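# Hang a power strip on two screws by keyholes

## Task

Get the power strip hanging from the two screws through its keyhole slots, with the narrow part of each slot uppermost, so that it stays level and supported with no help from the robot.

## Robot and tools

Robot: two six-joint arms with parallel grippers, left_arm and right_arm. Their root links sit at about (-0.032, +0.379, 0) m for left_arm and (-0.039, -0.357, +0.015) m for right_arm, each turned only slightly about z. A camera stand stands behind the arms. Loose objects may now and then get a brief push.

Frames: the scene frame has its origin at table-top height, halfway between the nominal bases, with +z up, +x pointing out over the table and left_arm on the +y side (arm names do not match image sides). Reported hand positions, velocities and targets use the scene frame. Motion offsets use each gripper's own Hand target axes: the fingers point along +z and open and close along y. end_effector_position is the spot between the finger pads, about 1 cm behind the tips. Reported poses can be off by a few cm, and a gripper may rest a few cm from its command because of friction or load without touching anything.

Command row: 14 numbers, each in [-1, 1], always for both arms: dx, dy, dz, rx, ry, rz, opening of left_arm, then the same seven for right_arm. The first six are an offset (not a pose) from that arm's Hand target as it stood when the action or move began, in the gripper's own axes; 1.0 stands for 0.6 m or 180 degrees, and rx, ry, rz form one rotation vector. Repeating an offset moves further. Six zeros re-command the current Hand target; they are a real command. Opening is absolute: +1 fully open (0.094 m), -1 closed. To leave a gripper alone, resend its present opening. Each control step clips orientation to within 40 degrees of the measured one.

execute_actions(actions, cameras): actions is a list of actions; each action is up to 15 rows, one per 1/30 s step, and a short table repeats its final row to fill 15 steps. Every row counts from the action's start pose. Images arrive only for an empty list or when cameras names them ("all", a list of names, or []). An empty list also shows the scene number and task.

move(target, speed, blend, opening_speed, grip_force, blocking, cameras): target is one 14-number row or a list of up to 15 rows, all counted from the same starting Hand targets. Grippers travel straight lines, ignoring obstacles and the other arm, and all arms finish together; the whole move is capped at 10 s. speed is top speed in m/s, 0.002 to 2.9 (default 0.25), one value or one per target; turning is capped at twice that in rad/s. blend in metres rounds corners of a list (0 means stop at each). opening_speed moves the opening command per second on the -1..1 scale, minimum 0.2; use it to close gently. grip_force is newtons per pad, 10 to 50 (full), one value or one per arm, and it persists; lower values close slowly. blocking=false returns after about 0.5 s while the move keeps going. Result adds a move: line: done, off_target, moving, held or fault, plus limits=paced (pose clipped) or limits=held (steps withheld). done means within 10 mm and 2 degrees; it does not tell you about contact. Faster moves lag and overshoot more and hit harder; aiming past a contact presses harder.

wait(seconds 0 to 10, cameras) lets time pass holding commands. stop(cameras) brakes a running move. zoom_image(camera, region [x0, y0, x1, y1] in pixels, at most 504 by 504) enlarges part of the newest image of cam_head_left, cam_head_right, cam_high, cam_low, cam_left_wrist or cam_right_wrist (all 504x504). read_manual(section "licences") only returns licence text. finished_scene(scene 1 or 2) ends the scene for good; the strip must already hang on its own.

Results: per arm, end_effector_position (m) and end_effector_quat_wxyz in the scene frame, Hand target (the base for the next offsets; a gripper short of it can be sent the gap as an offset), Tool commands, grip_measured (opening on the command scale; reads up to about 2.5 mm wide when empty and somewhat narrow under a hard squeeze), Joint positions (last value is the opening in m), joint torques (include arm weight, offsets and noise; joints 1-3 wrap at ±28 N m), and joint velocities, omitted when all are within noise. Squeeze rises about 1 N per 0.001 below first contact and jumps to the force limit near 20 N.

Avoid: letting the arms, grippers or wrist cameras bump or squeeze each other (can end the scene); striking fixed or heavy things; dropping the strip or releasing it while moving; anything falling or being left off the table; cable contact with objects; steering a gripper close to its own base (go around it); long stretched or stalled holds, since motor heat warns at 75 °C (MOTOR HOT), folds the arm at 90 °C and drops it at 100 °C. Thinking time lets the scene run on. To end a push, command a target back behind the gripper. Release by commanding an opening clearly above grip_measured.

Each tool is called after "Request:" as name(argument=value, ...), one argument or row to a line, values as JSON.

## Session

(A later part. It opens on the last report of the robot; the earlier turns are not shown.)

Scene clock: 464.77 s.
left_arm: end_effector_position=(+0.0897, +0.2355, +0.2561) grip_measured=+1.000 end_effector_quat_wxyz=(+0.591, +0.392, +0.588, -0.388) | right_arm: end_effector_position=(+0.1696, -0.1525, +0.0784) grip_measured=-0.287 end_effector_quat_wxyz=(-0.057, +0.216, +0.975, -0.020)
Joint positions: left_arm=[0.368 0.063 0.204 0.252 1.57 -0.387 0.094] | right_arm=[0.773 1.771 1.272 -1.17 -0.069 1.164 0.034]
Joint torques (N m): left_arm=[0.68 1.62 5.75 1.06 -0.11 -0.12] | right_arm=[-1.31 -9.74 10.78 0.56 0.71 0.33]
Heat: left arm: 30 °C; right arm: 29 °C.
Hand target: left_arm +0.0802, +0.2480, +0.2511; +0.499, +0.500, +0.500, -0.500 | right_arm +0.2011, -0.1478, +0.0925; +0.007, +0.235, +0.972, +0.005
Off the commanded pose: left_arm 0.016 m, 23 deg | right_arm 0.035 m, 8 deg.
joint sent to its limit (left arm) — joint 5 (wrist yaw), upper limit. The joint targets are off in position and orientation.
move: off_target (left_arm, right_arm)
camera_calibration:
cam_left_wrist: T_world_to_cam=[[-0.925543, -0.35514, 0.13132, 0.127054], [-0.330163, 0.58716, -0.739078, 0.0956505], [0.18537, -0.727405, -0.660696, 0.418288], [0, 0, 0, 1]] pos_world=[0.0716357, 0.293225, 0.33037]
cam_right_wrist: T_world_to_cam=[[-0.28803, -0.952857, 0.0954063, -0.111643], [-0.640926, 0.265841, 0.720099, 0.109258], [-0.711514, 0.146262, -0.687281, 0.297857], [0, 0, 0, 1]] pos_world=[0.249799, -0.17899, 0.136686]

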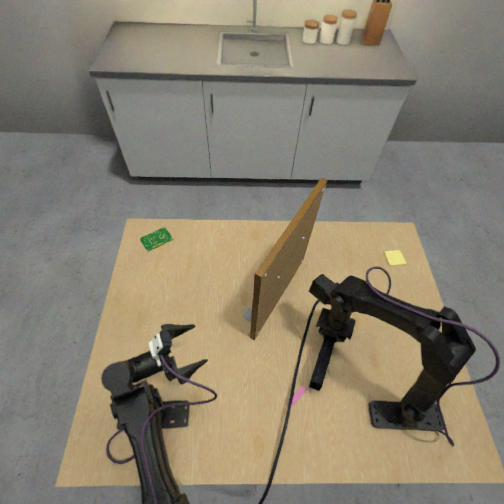

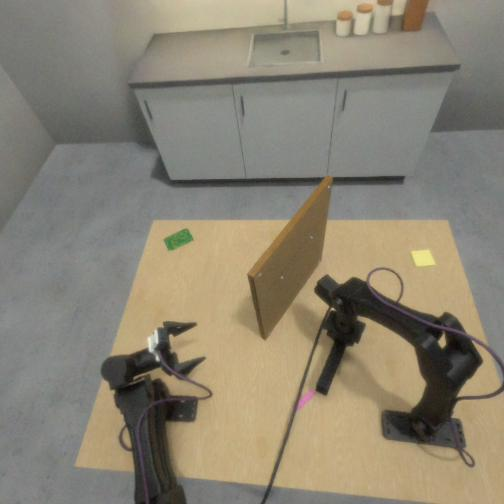

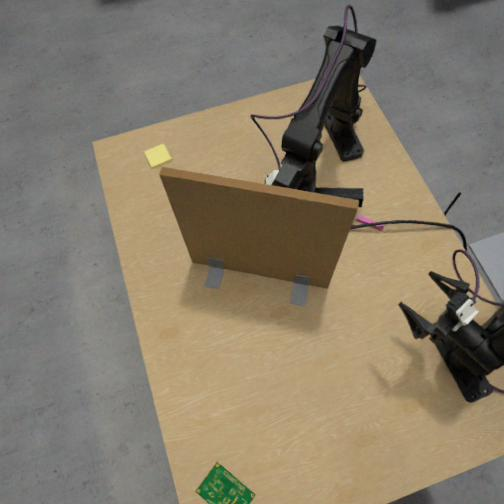

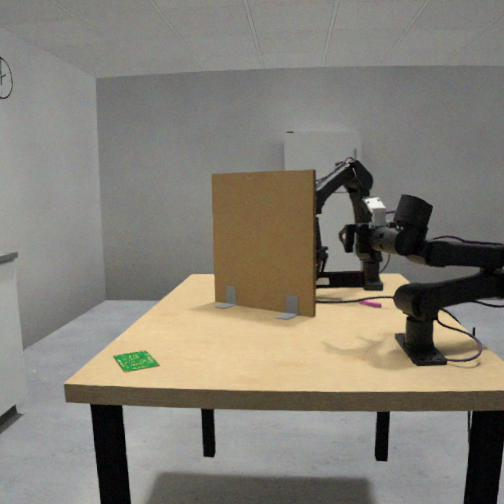

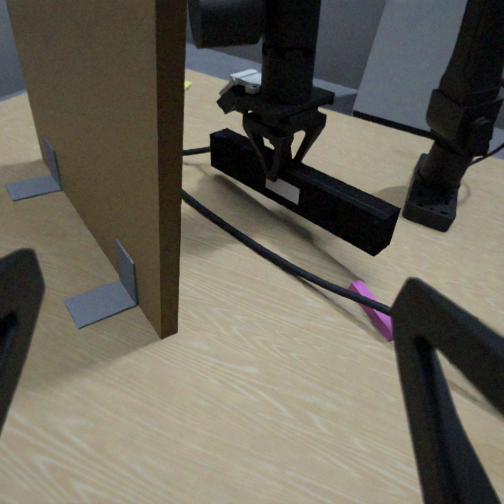

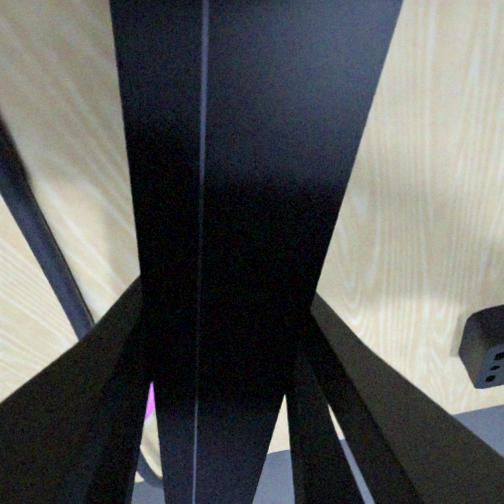

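Request:
move(
  target=[
    [0,0,0,0,0,0,1, 0,0,0.075,0,0,0,-0.6],
    [0,0,0,0,0,0,1, 0,0,0.075,0,0,0,0.3],
  ],
  speed=0.08,
  opening_speed=0.5,
)

Request:
move(
  target=[
    [0,0,0,0,0,0,1, 0,0,-0.25,0,0,0,1],
  ],
  speed=0.2,
  cameras=["cam_right_wrist","cam_left_wrist","cam_head_left"],
)

Scene clock: 482.30 s.
left_arm: end_effector_position=(+0.0897, +0.2355, +0.2561) grip_measured=+1.000 end_effector_quat_wxyz=(+0.591, +0.392, +0.588, -0.388) | right_arm: end_effector_position=(+0.1912, -0.1460, +0.0523) grip_measured=+0.297 end_effector_quat_wxyz=(-0.009, +0.223, +0.975, +0.006)
Joint positions: left_arm=[0.368 0.063 0.204 0.252 1.57 -0.387 0.094] | right_arm=[0.77 1.786 1.188 -0.975 -0.022 1.178 0.061]
Joint torques (N m): left_arm=[0.95 1.7 5.7 1.08 -0.07 -0.12] | right_arm=[-1.06 -6.23 6.87 0.61 0.25 0.14]
Heat: left arm: 30 °C; right arm: 29 °C.
Hand target: left_arm +0.0802, +0.2480, +0.2511; +0.499, +0.500, +0.500, -0.500 | right_arm +0.2018, -0.1475, +0.0474; +0.007, +0.235, +0.972, +0.005
Off the commanded pose: left_arm 0.016 m, 23 deg | right_arm 0.012 m, 2 deg.
joint sent to its limit (left arm) — joint 5 (wrist yaw), upper limit. The joint targets are off in position and orientation.
move: off_target (left_arm, right_arm); target 2's new opening was sent with right_arm's hand 0.026 m and 6 deg from that target

Scene clock: 483.90 s.
left_arm: end_effector_position=(+0.0897, +0.2355, +0.2561) grip_measured=+1.000 end_effector_quat_wxyz=(+0.591, +0.392, +0.588, -0.388) | right_arm: end_effector_position=(+0.1970, -0.1440, +0.1887) grip_measured=+0.997 end_effector_quat_wxyz=(-0.003, +0.228, +0.974, +0.007)
Joint positions: left_arm=[0.368 0.063 0.204 0.252 1.57 -0.387 0.094] | right_arm=[0.768 1.754 1.699 -1.508 -0.013 1.185 0.094]
Joint torques (N m): left_arm=[0.83 1.54 5.75 1.09 -0.15 -0.05] | right_arm=[-0.55 -7.94 9.8 0.07 0.16 0.09]
Heat: left arm: 30 °C; right arm: 29 °C.
Hand target: left_arm +0.0802, +0.2480, +0.2511; +0.499, +0.500, +0.500, -0.500 | right_arm +0.1994, -0.1486, +0.1975; +0.007, +0.235, +0.972, +0.006
Off the commanded pose: left_arm 0.016 m, 23 deg | right_arm 0.010 m, 1 deg.
joint sent to its limit (left arm) — joint 5 (wrist yaw), upper limit. The joint targets are off in position and orientation.
move: off_target (left_arm)
camera_calibration:
cam_left_wrist: T_world_to_cam=[[-0.925543, -0.35514, 0.13132, 0.127054], [-0.330163, 0.58716, -0.739078, 0.0956505], [0.18537, -0.727405, -0.660696, 0.418288], [0, 0, 0, 1]] pos_world=[0.0716357, 0.293225, 0.33037]
cam_right_wrist: T_world_to_cam=[[-0.318886, -0.947186, 0.0339061, -0.0876852], [-0.714212, 0.263661, 0.64837, 0.0728423], [-0.623067, 0.18254, -0.76057, 0.393438], [0, 0, 0, 1]] pos_world=[0.269201, -0.174078, 0.254981]
Images, in order (width x height): cam_head_left 504x504, cam_left_wrist 504x504, cam_right_wrist 504x504.

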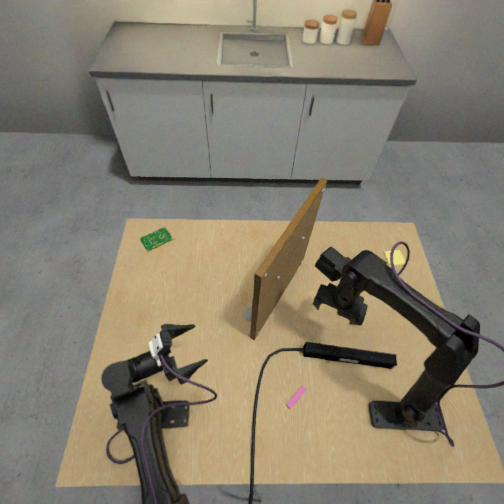

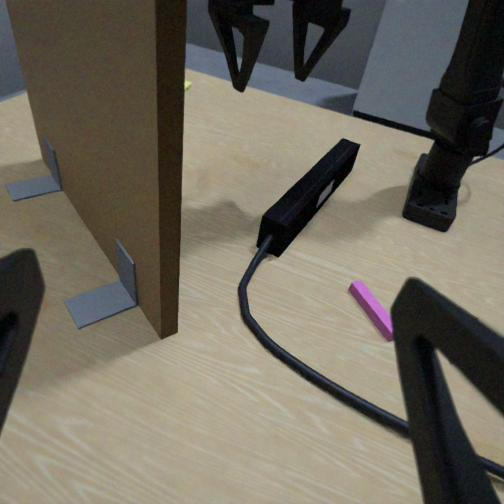

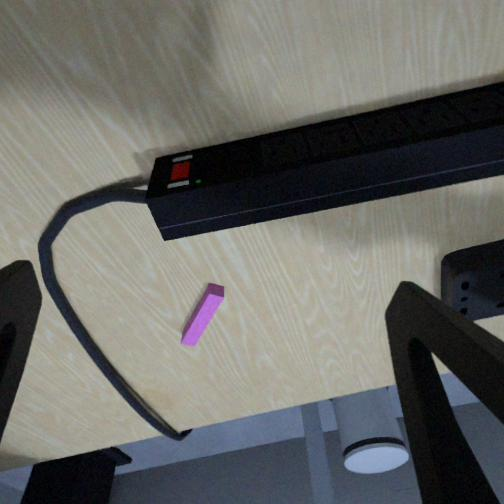

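Request:
move(
  target=[
    [0,0,0,0,0,0,1, 0.06,-0.05,0,0,0,-0.3,1],
    [0,0,0,0,0,0,1, 0.122,-0.102,0.09,0,0,-0.617,1],
  ],
  speed=0.3,
  cameras=["cam_right_wrist","cam_head_right","cam_head_left"],
)

Scene clock: 531.13 s.
left_arm: end_effector_position=(+0.0897, +0.2355, +0.2561) grip_measured=+1.000 end_effector_quat_wxyz=(+0.591, +0.392, +0.588, -0.388) | right_arm: end_effector_position=(+0.1063, -0.1710, +0.1382) grip_measured=+0.997 end_effector_quat_wxyz=(+0.011, +0.665, -0.747, +0.005)
Joint positions: left_arm=[0.368 0.063 0.204 0.252 1.57 -0.387 0.094] | right_arm=[0.952 1.457 1.19 -1.327 0.005 -0.546 0.094]
Joint torques (N m): left_arm=[0.87 1.4 5.72 1.06 -0.11 -0.12] | right_arm=[0.42 -7.23 6.39 0.41 0.02 -0.03]
Heat: left arm: 30 °C; right arm: 29 °C.
Hand target: left_arm +0.0802, +0.2480, +0.2511; +0.499, +0.500, +0.500, -0.500 | right_arm +0.1072, -0.1692, +0.1418; +0.008, -0.669, +0.744, -0.003
Off the commanded pose: left_arm 0.016 m, 23 deg | right_arm 0.004 m, 2 deg.
joint sent to its limit (left arm) — joint 5 (wrist yaw), upper limit. The joint targets are off in position and orientation.
move: off_target (left_arm)
camera_calibration:
cam_right_wrist: T_world_to_cam=[[0.999119, 0.0204767, 0.0366316, -0.115435], [-0.00874486, -0.752136, 0.65895, -0.202362], [0.0410451, -0.65869, -0.751294, 0.0876894], [0, 0, 0, 1]] pos_world=[0.109964, -0.0920801, 0.203456]
Images, in order (width x height): cam_head_left 504x504, cam_head_right 504x504, cam_right_wrist 504x504.

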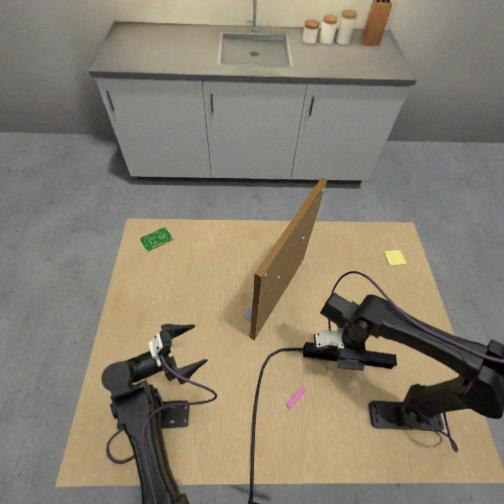

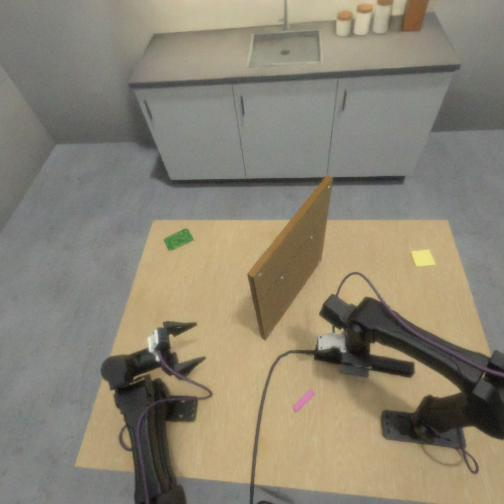

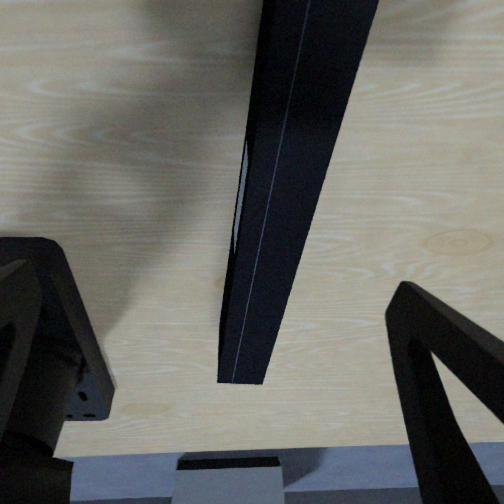

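Request:
move(
  target=[
    [0,0,0,0,0,0,1, 0,-0.02,0.165,0,0,0,1],
    [0,0,0,0,0,0,1, 0,-0.02,0.165,0,0,0,-0.6],
  ],
  speed=0.15,
  opening_speed=0.8,
  cameras=["cam_right_wrist"],
)

Scene clock: 541.50 s.
left_arm: end_effector_position=(+0.0897, +0.2355, +0.2561) grip_measured=+1.000 end_effector_quat_wxyz=(+0.591, +0.392, +0.588, -0.388) | right_arm: end_effector_position=(+0.1217, -0.1695, +0.0470) grip_measured=-0.290 end_effector_quat_wxyz=(-0.013, +0.668, -0.744, +0.007)
Joint positions: left_arm=[0.368 0.063 0.204 0.252 1.57 -0.387 0.094] | right_arm=[0.915 1.531 0.886 -0.902 0.017 -0.592 0.033]
Joint torques (N m): left_arm=[0.75 1.83 5.79 1.13 -0.08 -0.15] | right_arm=[-0.51 -4.16 6.37 0.43 -0.11 -0.03]
Heat: left arm: 30 °C; right arm: 29 °C.
Hand target: left_arm +0.0802, +0.2480, +0.2511; +0.499, +0.500, +0.500, -0.500 | right_arm +0.1208, -0.1698, +0.0430; +0.009, -0.668, +0.744, -0.003
Off the commanded pose: left_arm 0.016 m, 23 deg | right_arm 0.004 m, 1 deg.
joint sent to its limit (left arm) — joint 5 (wrist yaw), upper limit. The joint targets are off in position and orientation.
move: off_target (left_arm)
camera_calibration:
cam_right_wrist: T_world_to_cam=[[0.99673, 0.0283839, 0.0756517, -0.127725], [-0.0263966, -0.770516, 0.636873, -0.140842], [0.0763678, -0.636788, -0.767248, 0.0197358], [0, 0, 0, 1]] pos_world=[0.122082, -0.092328, 0.114503]
Images, in order (width x height): cam_right_wrist 504x504.

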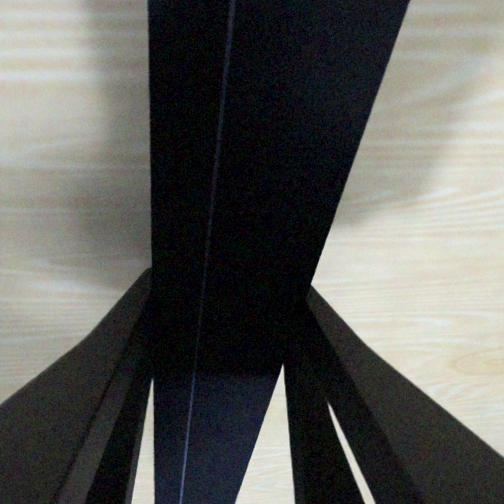

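Request:
move(
  target=[
    [0,0,0,0,0,0,1, 0,0,-0.13,0,0,0,-0.6],
    [0,0,0,0,0,0,1, -0.006,-0.066,-0.15,0,0,0.32,-0.6],
    [0,0,0,0,0,0,1, -0.013,-0.133,-0.17,0,0,0.65,-0.6],
  ],
  speed=0.18,
  cameras=["all"],
)

Scene clock: 555.93 s.
left_arm: end_effector_position=(+0.0897, +0.2355, +0.2561) grip_measured=+1.000 end_effector_quat_wxyz=(+0.591, +0.392, +0.588, -0.388) | right_arm: end_effector_position=(+0.1794, -0.1428, +0.1578) grip_measured=-0.291 end_effector_quat_wxyz=(-0.035, +0.245, +0.966, +0.070)
Joint positions: left_arm=[0.368 0.063 0.204 0.252 1.57 -0.387 0.094] | right_arm=[0.735 1.627 1.424 -1.296 -0.139 1.193 0.033]
Joint torques (N m): left_arm=[0.81 1.58 5.79 1.07 -0.11 -0.13] | right_arm=[-2.71 -3.64 8.23 0.21 1.35 0.42]
Heat: left arm: 30 °C; right arm: 29 °C.
Hand target: left_arm +0.0802, +0.2480, +0.2511; +0.499, +0.500, +0.500, -0.500 | right_arm +0.1992, -0.1712, +0.1462; +0.007, +0.285, +0.959, +0.006
Off the commanded pose: left_arm 0.016 m, 23 deg | right_arm 0.037 m, 10 deg.
joint sent to its limit (left arm) — joint 5 (wrist yaw), upper limit. The joint targets are off in position and orientation.
move: off_target (left_arm, right_arm)
camera_calibration:
cam_left_wrist: T_world_to_cam=[[-0.925543, -0.35514, 0.13132, 0.127054], [-0.330163, 0.58716, -0.739078, 0.0956505], [0.18537, -0.727405, -0.660696, 0.418288], [0, 0, 0, 1]] pos_world=[0.0716357, 0.293225, 0.33037]
cam_right_wrist: T_world_to_cam=[[-0.352976, -0.93193, -0.083155, -0.0643972], [-0.683072, 0.195939, 0.703577, 0.0559394], [-0.639391, 0.305146, -0.705737, 0.370588], [0, 0, 0, 1]] pos_world=[0.25243, -0.184058, 0.216825]

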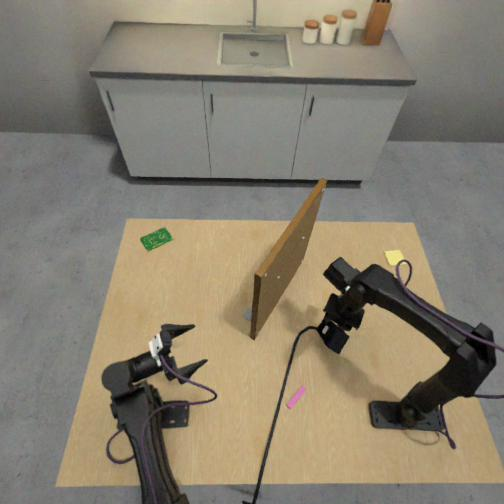

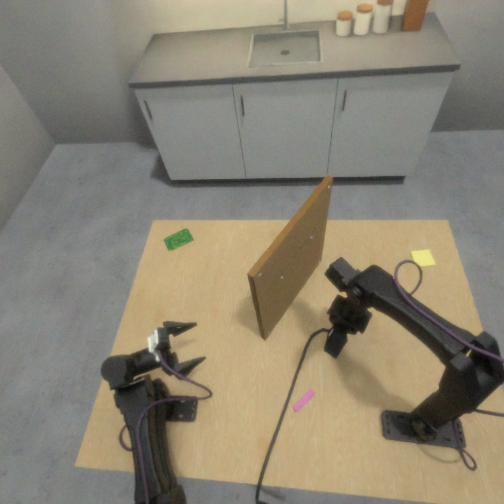

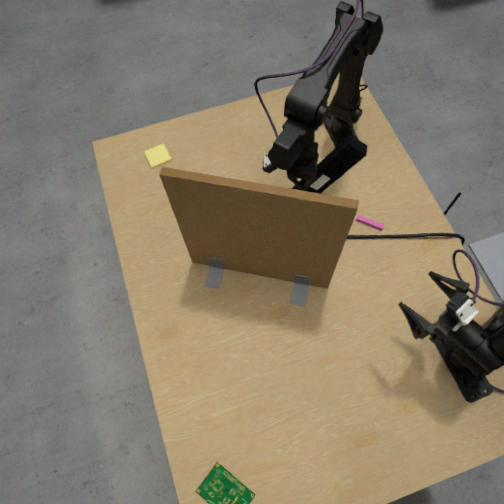

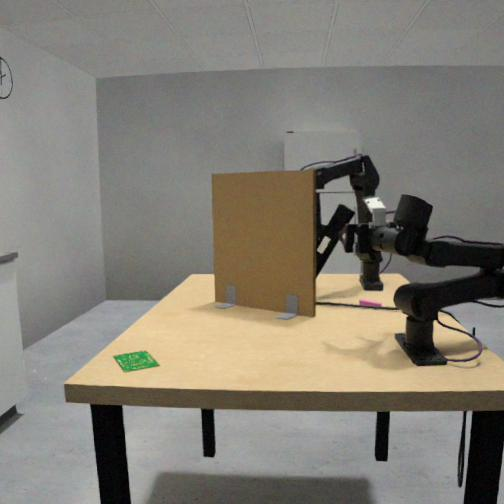

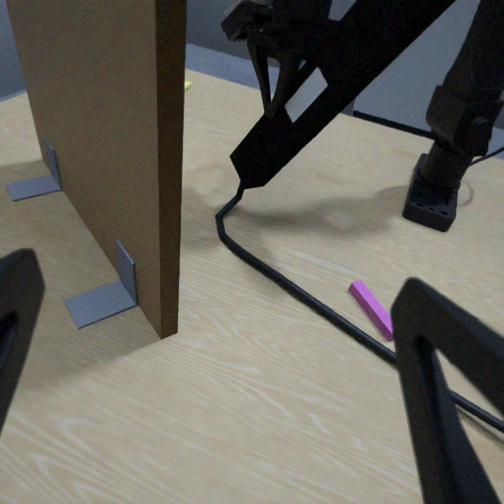

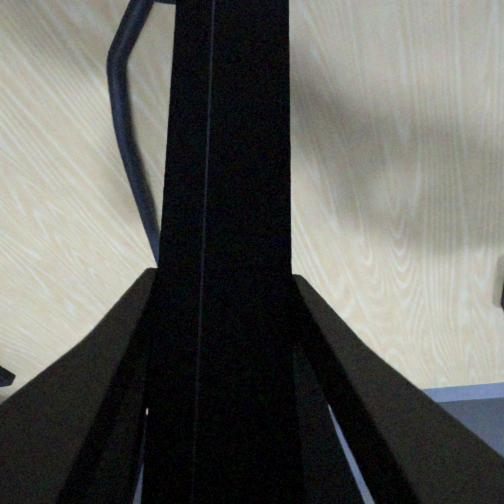

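Request:
move(
  target=[0,0,0,0,0,0,1, 0,0,0.15,0,0,0,-0.6],
  speed=0.06,
  cameras=["cam_left_wrist","cam_head_left","cam_head_right"],
)

Scene clock: 612.93 s.
left_arm: end_effector_position=(+0.0897, +0.2355, +0.2561) grip_measured=+1.000 end_effector_quat_wxyz=(+0.591, +0.392, +0.588, -0.388) | right_arm: end_effector_position=(+0.1420, -0.1294, +0.1163) grip_measured=-0.291 end_effector_quat_wxyz=(-0.121, +0.228, +0.960, +0.106)
Joint positions: left_arm=[0.368 0.063 0.204 0.252 1.57 -0.387 0.094] | right_arm=[0.742 1.606 1.209 -1.146 -0.323 1.17 0.033]
Joint torques (N m): left_arm=[0.75 1.54 5.64 1.15 -0.12 -0.08] | right_arm=[-3.84 0.39 2.41 1.4 2.93 0.56]
Heat: left arm: 29 °C; right arm: 29 °C.
Hand target: left_arm +0.0802, +0.2480, +0.2511; +0.499, +0.500, +0.500, -0.500 | right_arm +0.2007, -0.1706, +0.0562; +0.007, +0.285, +0.959, +0.006
Off the commanded pose: left_arm 0.016 m, 23 deg | right_arm 0.093 m, 20 deg.
joint sent to its limit (left arm) — joint 5 (wrist yaw), upper limit. The joint targets are off in position and orientation.
move: off_target (left_arm, right_arm)
camera_calibration:
cam_left_wrist: T_world_to_cam=[[-0.925543, -0.35514, 0.13132, 0.127054], [-0.330163, 0.58716, -0.739078, 0.0956505], [0.18537, -0.727405, -0.660696, 0.418288], [0, 0, 0, 1]] pos_world=[0.0716357, 0.293225, 0.33037]
Images, in order (width x height): cam_head_left 504x504, cam_head_right 504x504, cam_left_wrist 504x504.

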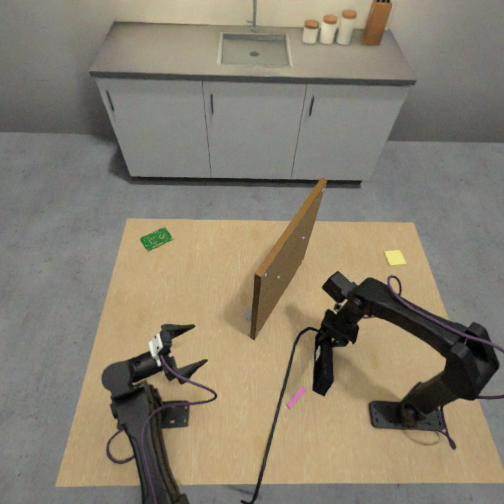

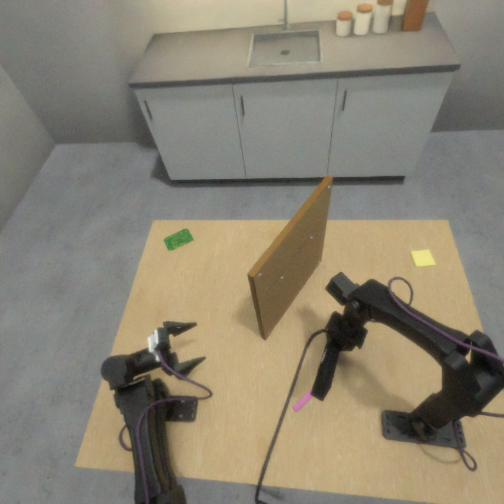

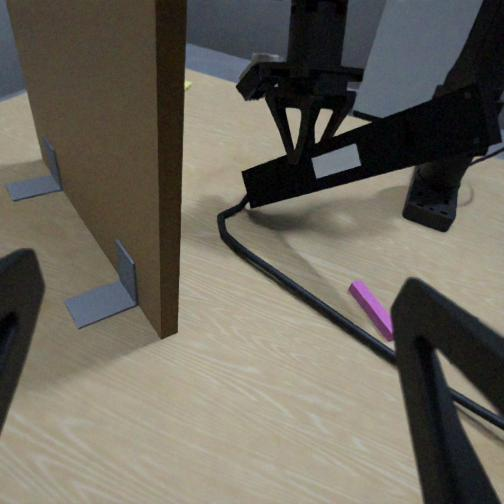

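Request:
move(
  target=[0.073,-0.233,0.452,-0.342,0.108,-0.065,1, 0.088,0.0125,-0.08,0,0,0,-0.6],
  speed=0.2,
  cameras=["cam_left_wrist","cam_head_left","cam_head_right","cam_low"],
)

Scene clock: 643.37 s.
left_arm: end_effector_position=(-0.0609, -0.0192, +0.2066) grip_measured=+1.000 end_effector_quat_wxyz=(+0.542, +0.203, +0.804, -0.137) | right_arm: end_effector_position=(+0.1291, -0.1116, +0.1157) grip_measured=-0.291 end_effector_quat_wxyz=(-0.066, +0.241, +0.966, +0.062)
Joint positions: left_arm=[-2.111 1.94 1.619 -1.283 -1.185 -1.605 0.094] | right_arm=[0.906 1.619 1.245 -1.144 -0.174 1.357 0.033]
Joint torques (N m): left_arm=[0.35 -7.8 8.29 0.09 -0.67 -0.12] | right_arm=[-2.15 -3.51 8.68 0.29 1.71 0.55]
Heat: left arm: 29 °C; right arm: 32 °C.
Hand target: left_arm -0.0600, -0.0230, +0.2072; +0.545, +0.199, +0.803, -0.134 | right_arm +0.1598, -0.1358, +0.1038; +0.007, +0.285, +0.959, +0.006
Off the commanded pose: left_arm 0.004 m, 1 deg | right_arm 0.041 m, 12 deg.
move: off_target (right_arm); limits=paced
camera_calibration:
cam_left_wrist: T_world_to_cam=[[-0.452848, -0.880501, 0.140164, -0.0794895], [-0.828026, 0.357041, -0.432313, 0.0606997], [0.330608, -0.311832, -0.890763, 0.292544], [0, 0, 0, 1]] pos_world=[-0.0824533, -0.0004383, 0.297971]
Images, in order (width x height): cam_head_left 504x504, cam_head_right 504x504, cam_low 504x504, cam_left_wrist 504x504.

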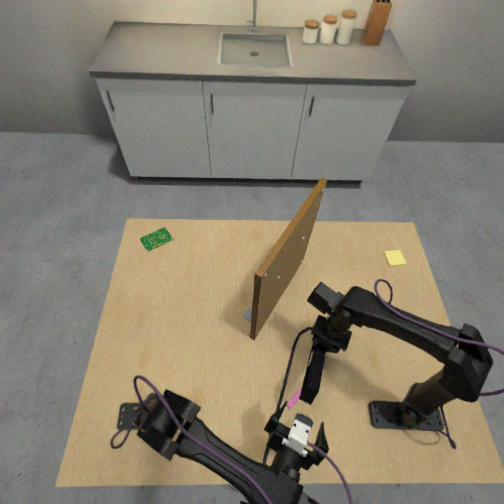

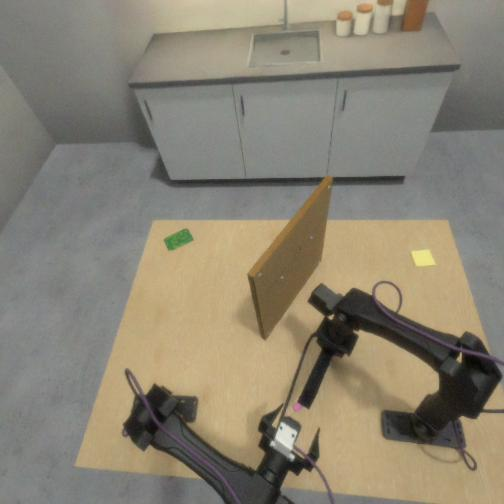

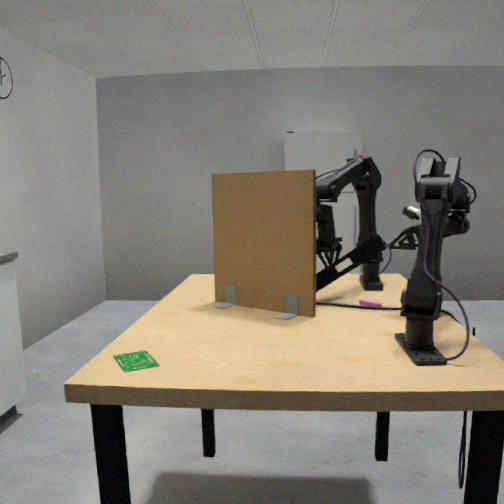

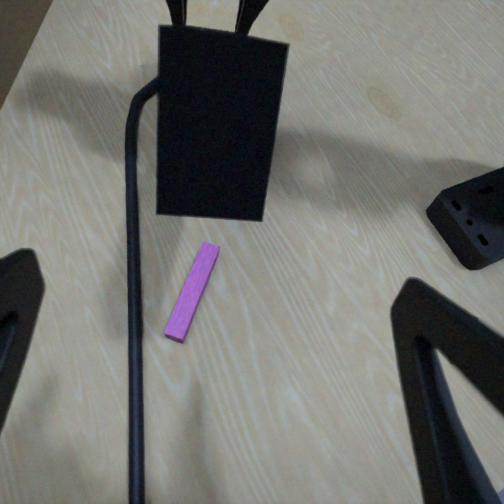

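Request:
move(
  target=[
    [0.03,0.006,0.08,0,0,0,1, 0,0,0,0,0,0,-0.6],
    [0.03,0.006,0.15,0,0,0,1, 0,0,0,0,0,0,-0.6],
  ],
  speed=0.1,
  cameras=["cam_left_wrist","cam_head_left","cam_head_right","cam_low"],
)

Scene clock: 656.30 s.
left_arm: end_effector_position=(+0.0088, -0.0585, +0.1445) grip_measured=+1.000 end_effector_quat_wxyz=(+0.543, +0.206, +0.805, -0.123) | right_arm: end_effector_position=(+0.1291, -0.1116, +0.1157) grip_measured=-0.291 end_effector_quat_wxyz=(-0.066, +0.241, +0.966, +0.062)
Joint positions: left_arm=[-1.896 1.931 1.334 -0.564 -1.144 -1.098 0.094] | right_arm=[0.906 1.619 1.245 -1.144 -0.174 1.357 0.033]
Joint torques (N m): left_arm=[-0.03 -13.03 5.79 0.99 -0.63 0.09] | right_arm=[-2.14 -3.51 8.69 0.29 1.72 0.54]
Heat: left arm: 29 °C; right arm: 31 °C.
Hand target: left_arm +0.0098, -0.0556, +0.1572; +0.545, +0.199, +0.803, -0.134 | right_arm +0.1597, -0.1358, +0.1038; +0.007, +0.285, +0.959, +0.006
Off the commanded pose: left_arm 0.013 m, 2 deg | right_arm 0.041 m, 12 deg.
move: off_target (left_arm, right_arm)
camera_calibration:
cam_left_wrist: T_world_to_cam=[[-0.443054, -0.889029, 0.115458, -0.0708294], [-0.828955, 0.357222, -0.430379, 0.105324], [0.341376, -0.286391, -0.895234, 0.20404], [0, 0, 0, 1]] pos_world=[-0.0137265, -0.0421584, 0.23617]
Images, in order (width x height): cam_head_left 504x504, cam_head_right 504x504, cam_low 504x504, cam_left_wrist 504x504.

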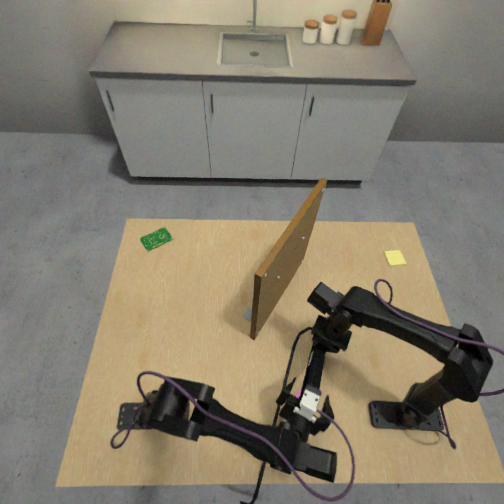

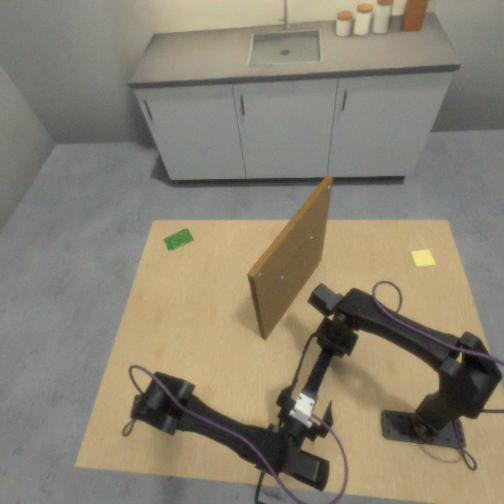

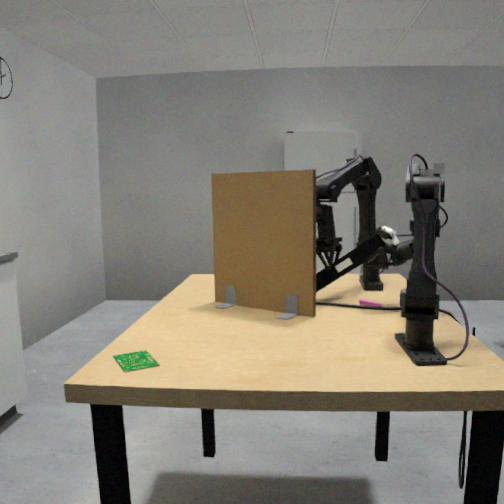

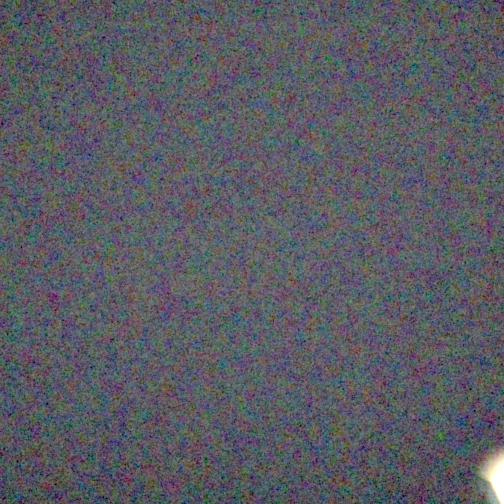

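Request:
move(
  target=[
    [0,0,-0.16,0,0,0,1, 0,0,0,0,0,0,-0.6],
    [-0.083,0.003,-0.12,0,0.055,0,1, 0,0,0,0,0,0,-0.6],
  ],
  speed=0.12,
  cameras=["cam_left_wrist","cam_low"],
)

Scene clock: 669.33 s.
left_arm: end_effector_position=(-0.0335, -0.0307, +0.2124) grip_measured=+1.000 end_effector_quat_wxyz=(+0.474, +0.221, +0.847, -0.096) | right_arm: end_effector_position=(+0.1291, -0.1116, +0.1157) grip_measured=-0.291 end_effector_quat_wxyz=(-0.066, +0.241, +0.966, +0.062)
Joint positions: left_arm=[-1.991 1.922 1.727 -1.273 -1.006 -1.392 0.094] | right_arm=[0.906 1.619 1.245 -1.144 -0.174 1.357 0.033]
Joint torques (N m): left_arm=[0.17 -12.29 8.43 0.5 -0.6 0.06] | right_arm=[-2.15 -3.51 8.68 0.29 1.72 0.54]
Heat: left arm: 28 °C; right arm: 30 °C.
Hand target: left_arm -0.0324, -0.0315, +0.2301; +0.474, +0.210, +0.847, -0.117 | right_arm +0.1597, -0.1358, +0.1038; +0.007, +0.285, +0.959, +0.006
Off the commanded pose: left_arm 0.018 m, 3 deg | right_arm 0.041 m, 12 deg.
move: off_target (left_arm, right_arm)
camera_calibration:
cam_left_wrist: T_world_to_cam=[[-0.42318, -0.90176, 0.0880252, -0.0665376], [-0.881144, 0.386981, -0.271718, 0.0550675], [0.21096, -0.192548, -0.958343, 0.29902], [0, 0, 0, 1]] pos_world=[-0.0427164, -0.0237352, 0.307384]
Images, in order (width x height): cam_low 504x504, cam_left_wrist 504x504.

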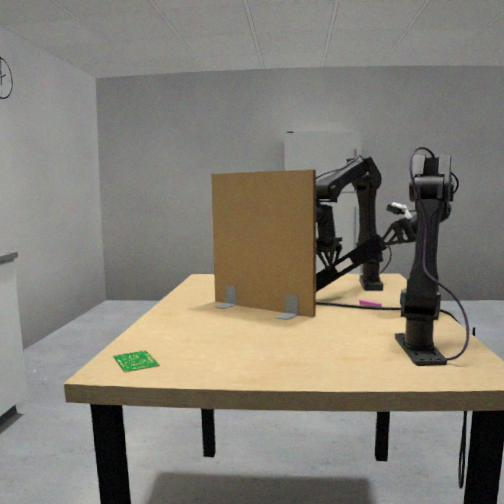

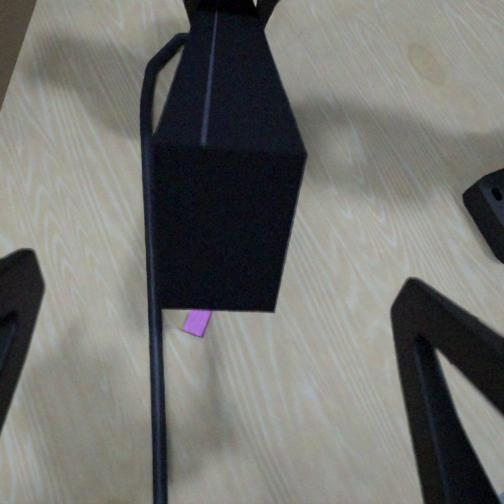

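Request:
move(
  target=[
    [-0.012,0,0.095,0,0,0,1, 0,0,0,0,0,0,-0.6],
    [-0.012,0,0.095,0,0,0,-0.8, 0,0,0,0,0,0,-0.6],
  ],
  speed=0.1,
  opening_speed=0.6,
  cameras=["cam_left_wrist","cam_low","cam_head_right"],
)

Scene clock: 685.43 s.
left_arm: end_effector_position=(+0.0140, -0.0570, +0.1942) grip_measured=-0.299 end_effector_quat_wxyz=(+0.472, +0.215, +0.849, -0.100) | right_arm: end_effector_position=(+0.1292, -0.1141, +0.1153) grip_measured=-0.291 end_effector_quat_wxyz=(-0.063, +0.235, +0.968, +0.057)
Joint positions: left_arm=[-1.848 1.901 1.618 -0.966 -0.972 -1.149 0.033] | right_arm=[0.906 1.619 1.245 -1.151 -0.164 1.344 0.033]
Joint torques (N m): left_arm=[-0.08 -12.89 6.37 1.03 -0.58 0.1] | right_arm=[-2.17 -3.52 8.54 0.35 1.62 0.67]
Heat: left arm: 29 °C; right arm: 30 °C.
Hand target: left_arm +0.0140, -0.0558, +0.2065; +0.474, +0.210, +0.847, -0.117 | right_arm +0.1597, -0.1359, +0.1038; +0.007, +0.285, +0.959, +0.006
Off the commanded pose: left_arm 0.012 m, 2 deg | right_arm 0.039 m, 11 deg.
move: off_target (left_arm, right_arm); target 2's new opening was sent with left_arm's hand 0.013 m and 1 deg from that target
camera_calibration:
cam_left_wrist: T_world_to_cam=[[-0.417314, -0.903034, 0.101877, -0.071437], [-0.885704, 0.379068, -0.268022, 0.101053], [0.203415, -0.202082, -0.958011, 0.266078], [0, 0, 0, 1]] pos_world=[0.0055668, -0.0490463, 0.289268]
Images, in order (width x height): cam_head_right 504x504, cam_low 504x504, cam_left_wrist 504x504.

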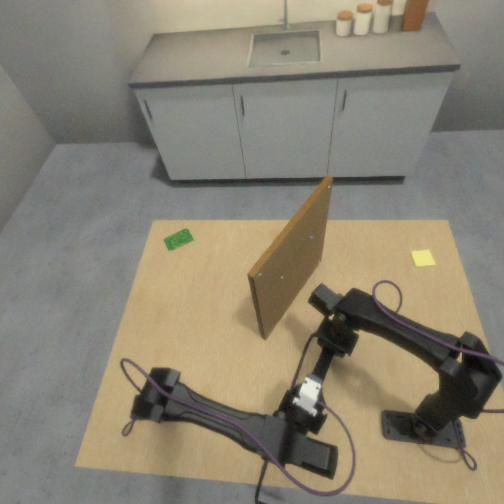

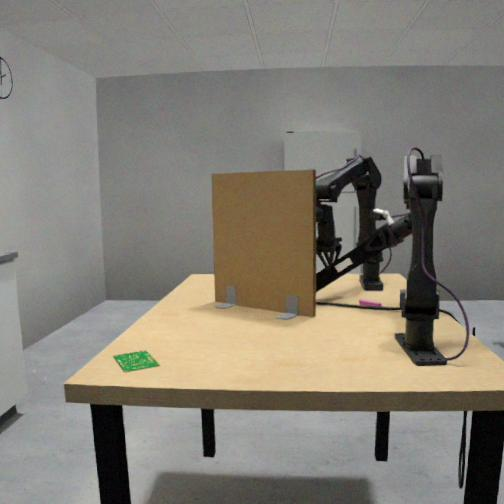

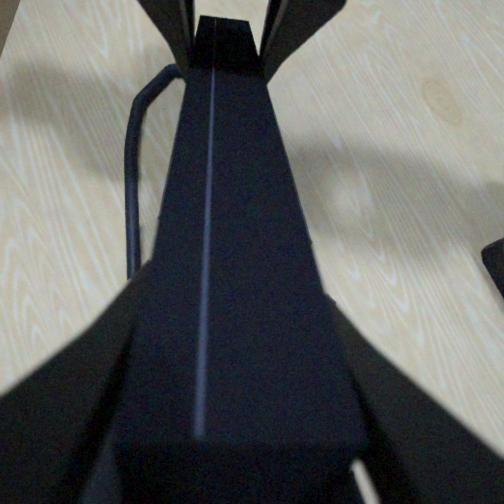

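Request:
move(
  target=[
    [0,0,0,0,0,0,-0.8, 0,0,0,0,0,0,0.6],
    [0,0,0,0,0,0,-0.8, 0,0,-0.25,0,0,0,0.6],
  ],
  speed=0.15,
  opening_speed=0.5,
  cameras=["all"],
)

Scene clock: 694.37 s.
left_arm: end_effector_position=(+0.0108, -0.0534, +0.1984) grip_measured=-0.299 end_effector_quat_wxyz=(+0.477, +0.226, +0.844, -0.094) | right_arm: end_effector_position=(+0.1565, -0.1301, +0.2404) grip_measured=+0.597 end_effector_quat_wxyz=(+0.026, +0.277, +0.958, +0.069)
Joint positions: left_arm=[-1.861 1.893 1.618 -0.987 -0.986 -1.138 0.033] | right_arm=[0.894 1.6 1.73 -1.554 -0.012 1.414 0.075]
Joint torques (N m): left_arm=[1.16 -11.73 6.3 1.25 -0.45 -0.04] | right_arm=[-0.65 -7.82 9.7 0.32 0.16 0.09]
Heat: left arm: 29 °C; right arm: 29 °C.
Hand target: left_arm +0.0140, -0.0558, +0.2064; +0.474, +0.210, +0.847, -0.117 | right_arm +0.1574, -0.1369, +0.2538; +0.007, +0.285, +0.959, +0.006
Off the commanded pose: left_arm 0.009 m, 3 deg | right_arm 0.015 m, 8 deg.
joint sent to its limit (right arm) — joint 4 (wrist pitch), lower limit. The joint targets are off in orientation, not in position.
move: off_target (left_arm, right_arm)
camera_calibration:
cam_left_wrist: T_world_to_cam=[[-0.432145, -0.898342, 0.0789453, -0.0649454], [-0.87483, 0.396358, -0.27852, 0.100901], [0.218915, -0.189424, -0.95718, 0.271816], [0, 0, 0, 1]] pos_world=[0.000700247, -0.0468473, 0.293407]
cam_right_wrist: T_world_to_cam=[[-0.411757, -0.906218, -0.0960486, -0.038112], [-0.739657, 0.270777, 0.616106, 0.0193555], [-0.532318, 0.324729, -0.781785, 0.414333], [0, 0, 0, 1]] pos_world=[0.219181, -0.174325, 0.308334]

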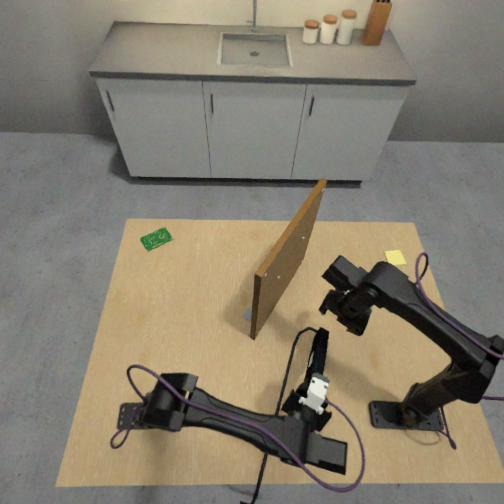

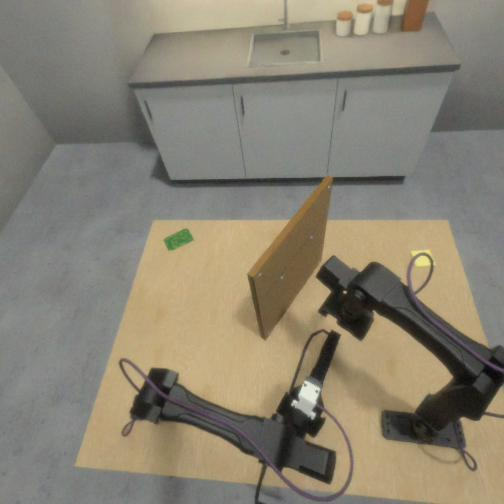

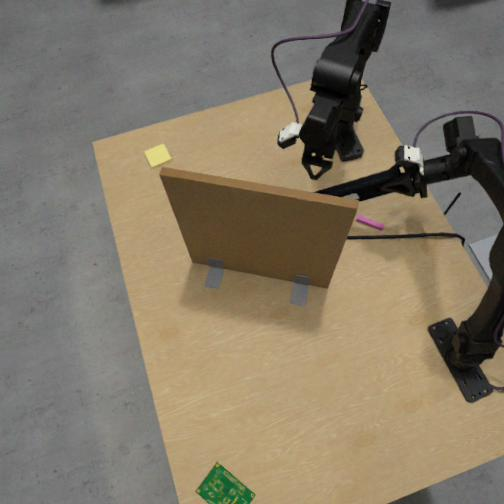

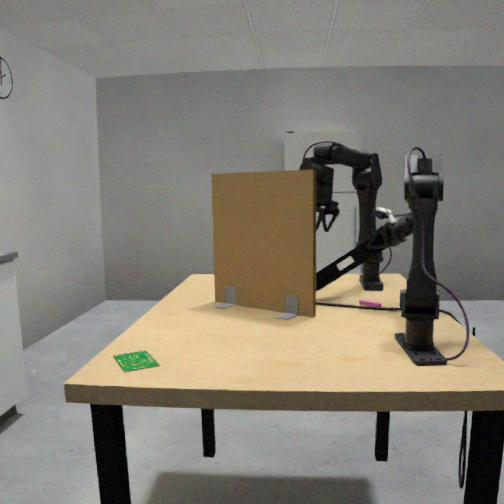

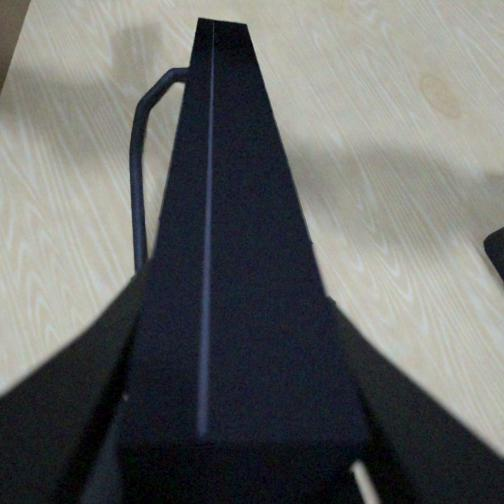

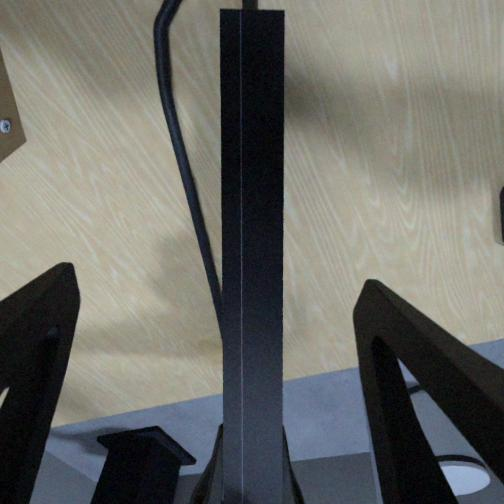

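Request:
move(
  target=[0,0,0,0,0,0,-0.8, 0.05,-0.1,-0.05,0,0,-0.45,0.9],
  speed=0.3,
)

Request:
move(
  target=[0,0,0,0,0,0,-0.8, 0,0,0,0,-0.5,0,0.9],
  speed=0.4,
)

Scene clock: 730.27 s.
left_arm: end_effector_position=(+0.0108, -0.0534, +0.1984) grip_measured=-0.299 end_effector_quat_wxyz=(+0.477, +0.226, +0.844, -0.094) | right_arm: end_effector_position=(+0.1033, -0.1647, +0.2816) grip_measured=+0.897 end_effector_quat_wxyz=(+0.138, -0.396, +0.904, +0.080)
Joint positions: left_arm=[-1.861 1.893 1.618 -0.987 -0.986 -1.138 0.033] | right_arm=[0.972 1.286 1.601 -1.565 -0.003 0.104 0.089]
Joint torques (N m): left_arm=[1.06 -11.79 6.38 1.23 -0.41 -0.02] | right_arm=[0.68 -4.41 6.09 0.72 0.11 -0.02]
Heat: left arm: 30 °C; right arm: 28 °C.
Hand target: left_arm +0.0140, -0.0558, +0.2064; +0.474, +0.210, +0.847, -0.117 | right_arm +0.0990, -0.1710, +0.2827; +0.009, -0.406, +0.914, +0.000
Off the commanded pose: left_arm 0.009 m, 3 deg | right_arm 0.008 m, 18 deg.
joint sent to its limit (right arm) — joint 4 (wrist pitch), lower limit. The joint targets are off in orientation, not in position.
move: off_target (left_arm, right_arm)

Scene clock: 733.00 s.
left_arm: end_effector_position=(+0.0108, -0.0534, +0.1984) grip_measured=-0.299 end_effector_quat_wxyz=(+0.477, +0.226, +0.844, -0.094) | right_arm: end_effector_position=(+0.0970, -0.1724, +0.2827) grip_measured=+0.897 end_effector_quat_wxyz=(+0.648, -0.292, +0.641, +0.289)
Joint positions: left_arm=[-1.861 1.893 1.618 -0.987 -0.986 -1.138 0.033] | right_arm=[1.28 0.12 0.358 -0.23 0.391 -0.01 0.089]
Joint torques (N m): left_arm=[1.29 -11.93 6.13 1.22 -0.43 0.02] | right_arm=[0.44 3.82 7.19 2.06 0.12 0]
Heat: left arm: 30 °C; right arm: 28 °C.
Hand target: left_arm +0.0140, -0.0558, +0.2064; +0.474, +0.210, +0.847, -0.117 | right_arm +0.0990, -0.1710, +0.2826; +0.652, -0.287, +0.640, +0.287
Off the commanded pose: left_arm 0.009 m, 3 deg | right_arm 0.003 m, 1 deg.
move: off_target (left_arm)


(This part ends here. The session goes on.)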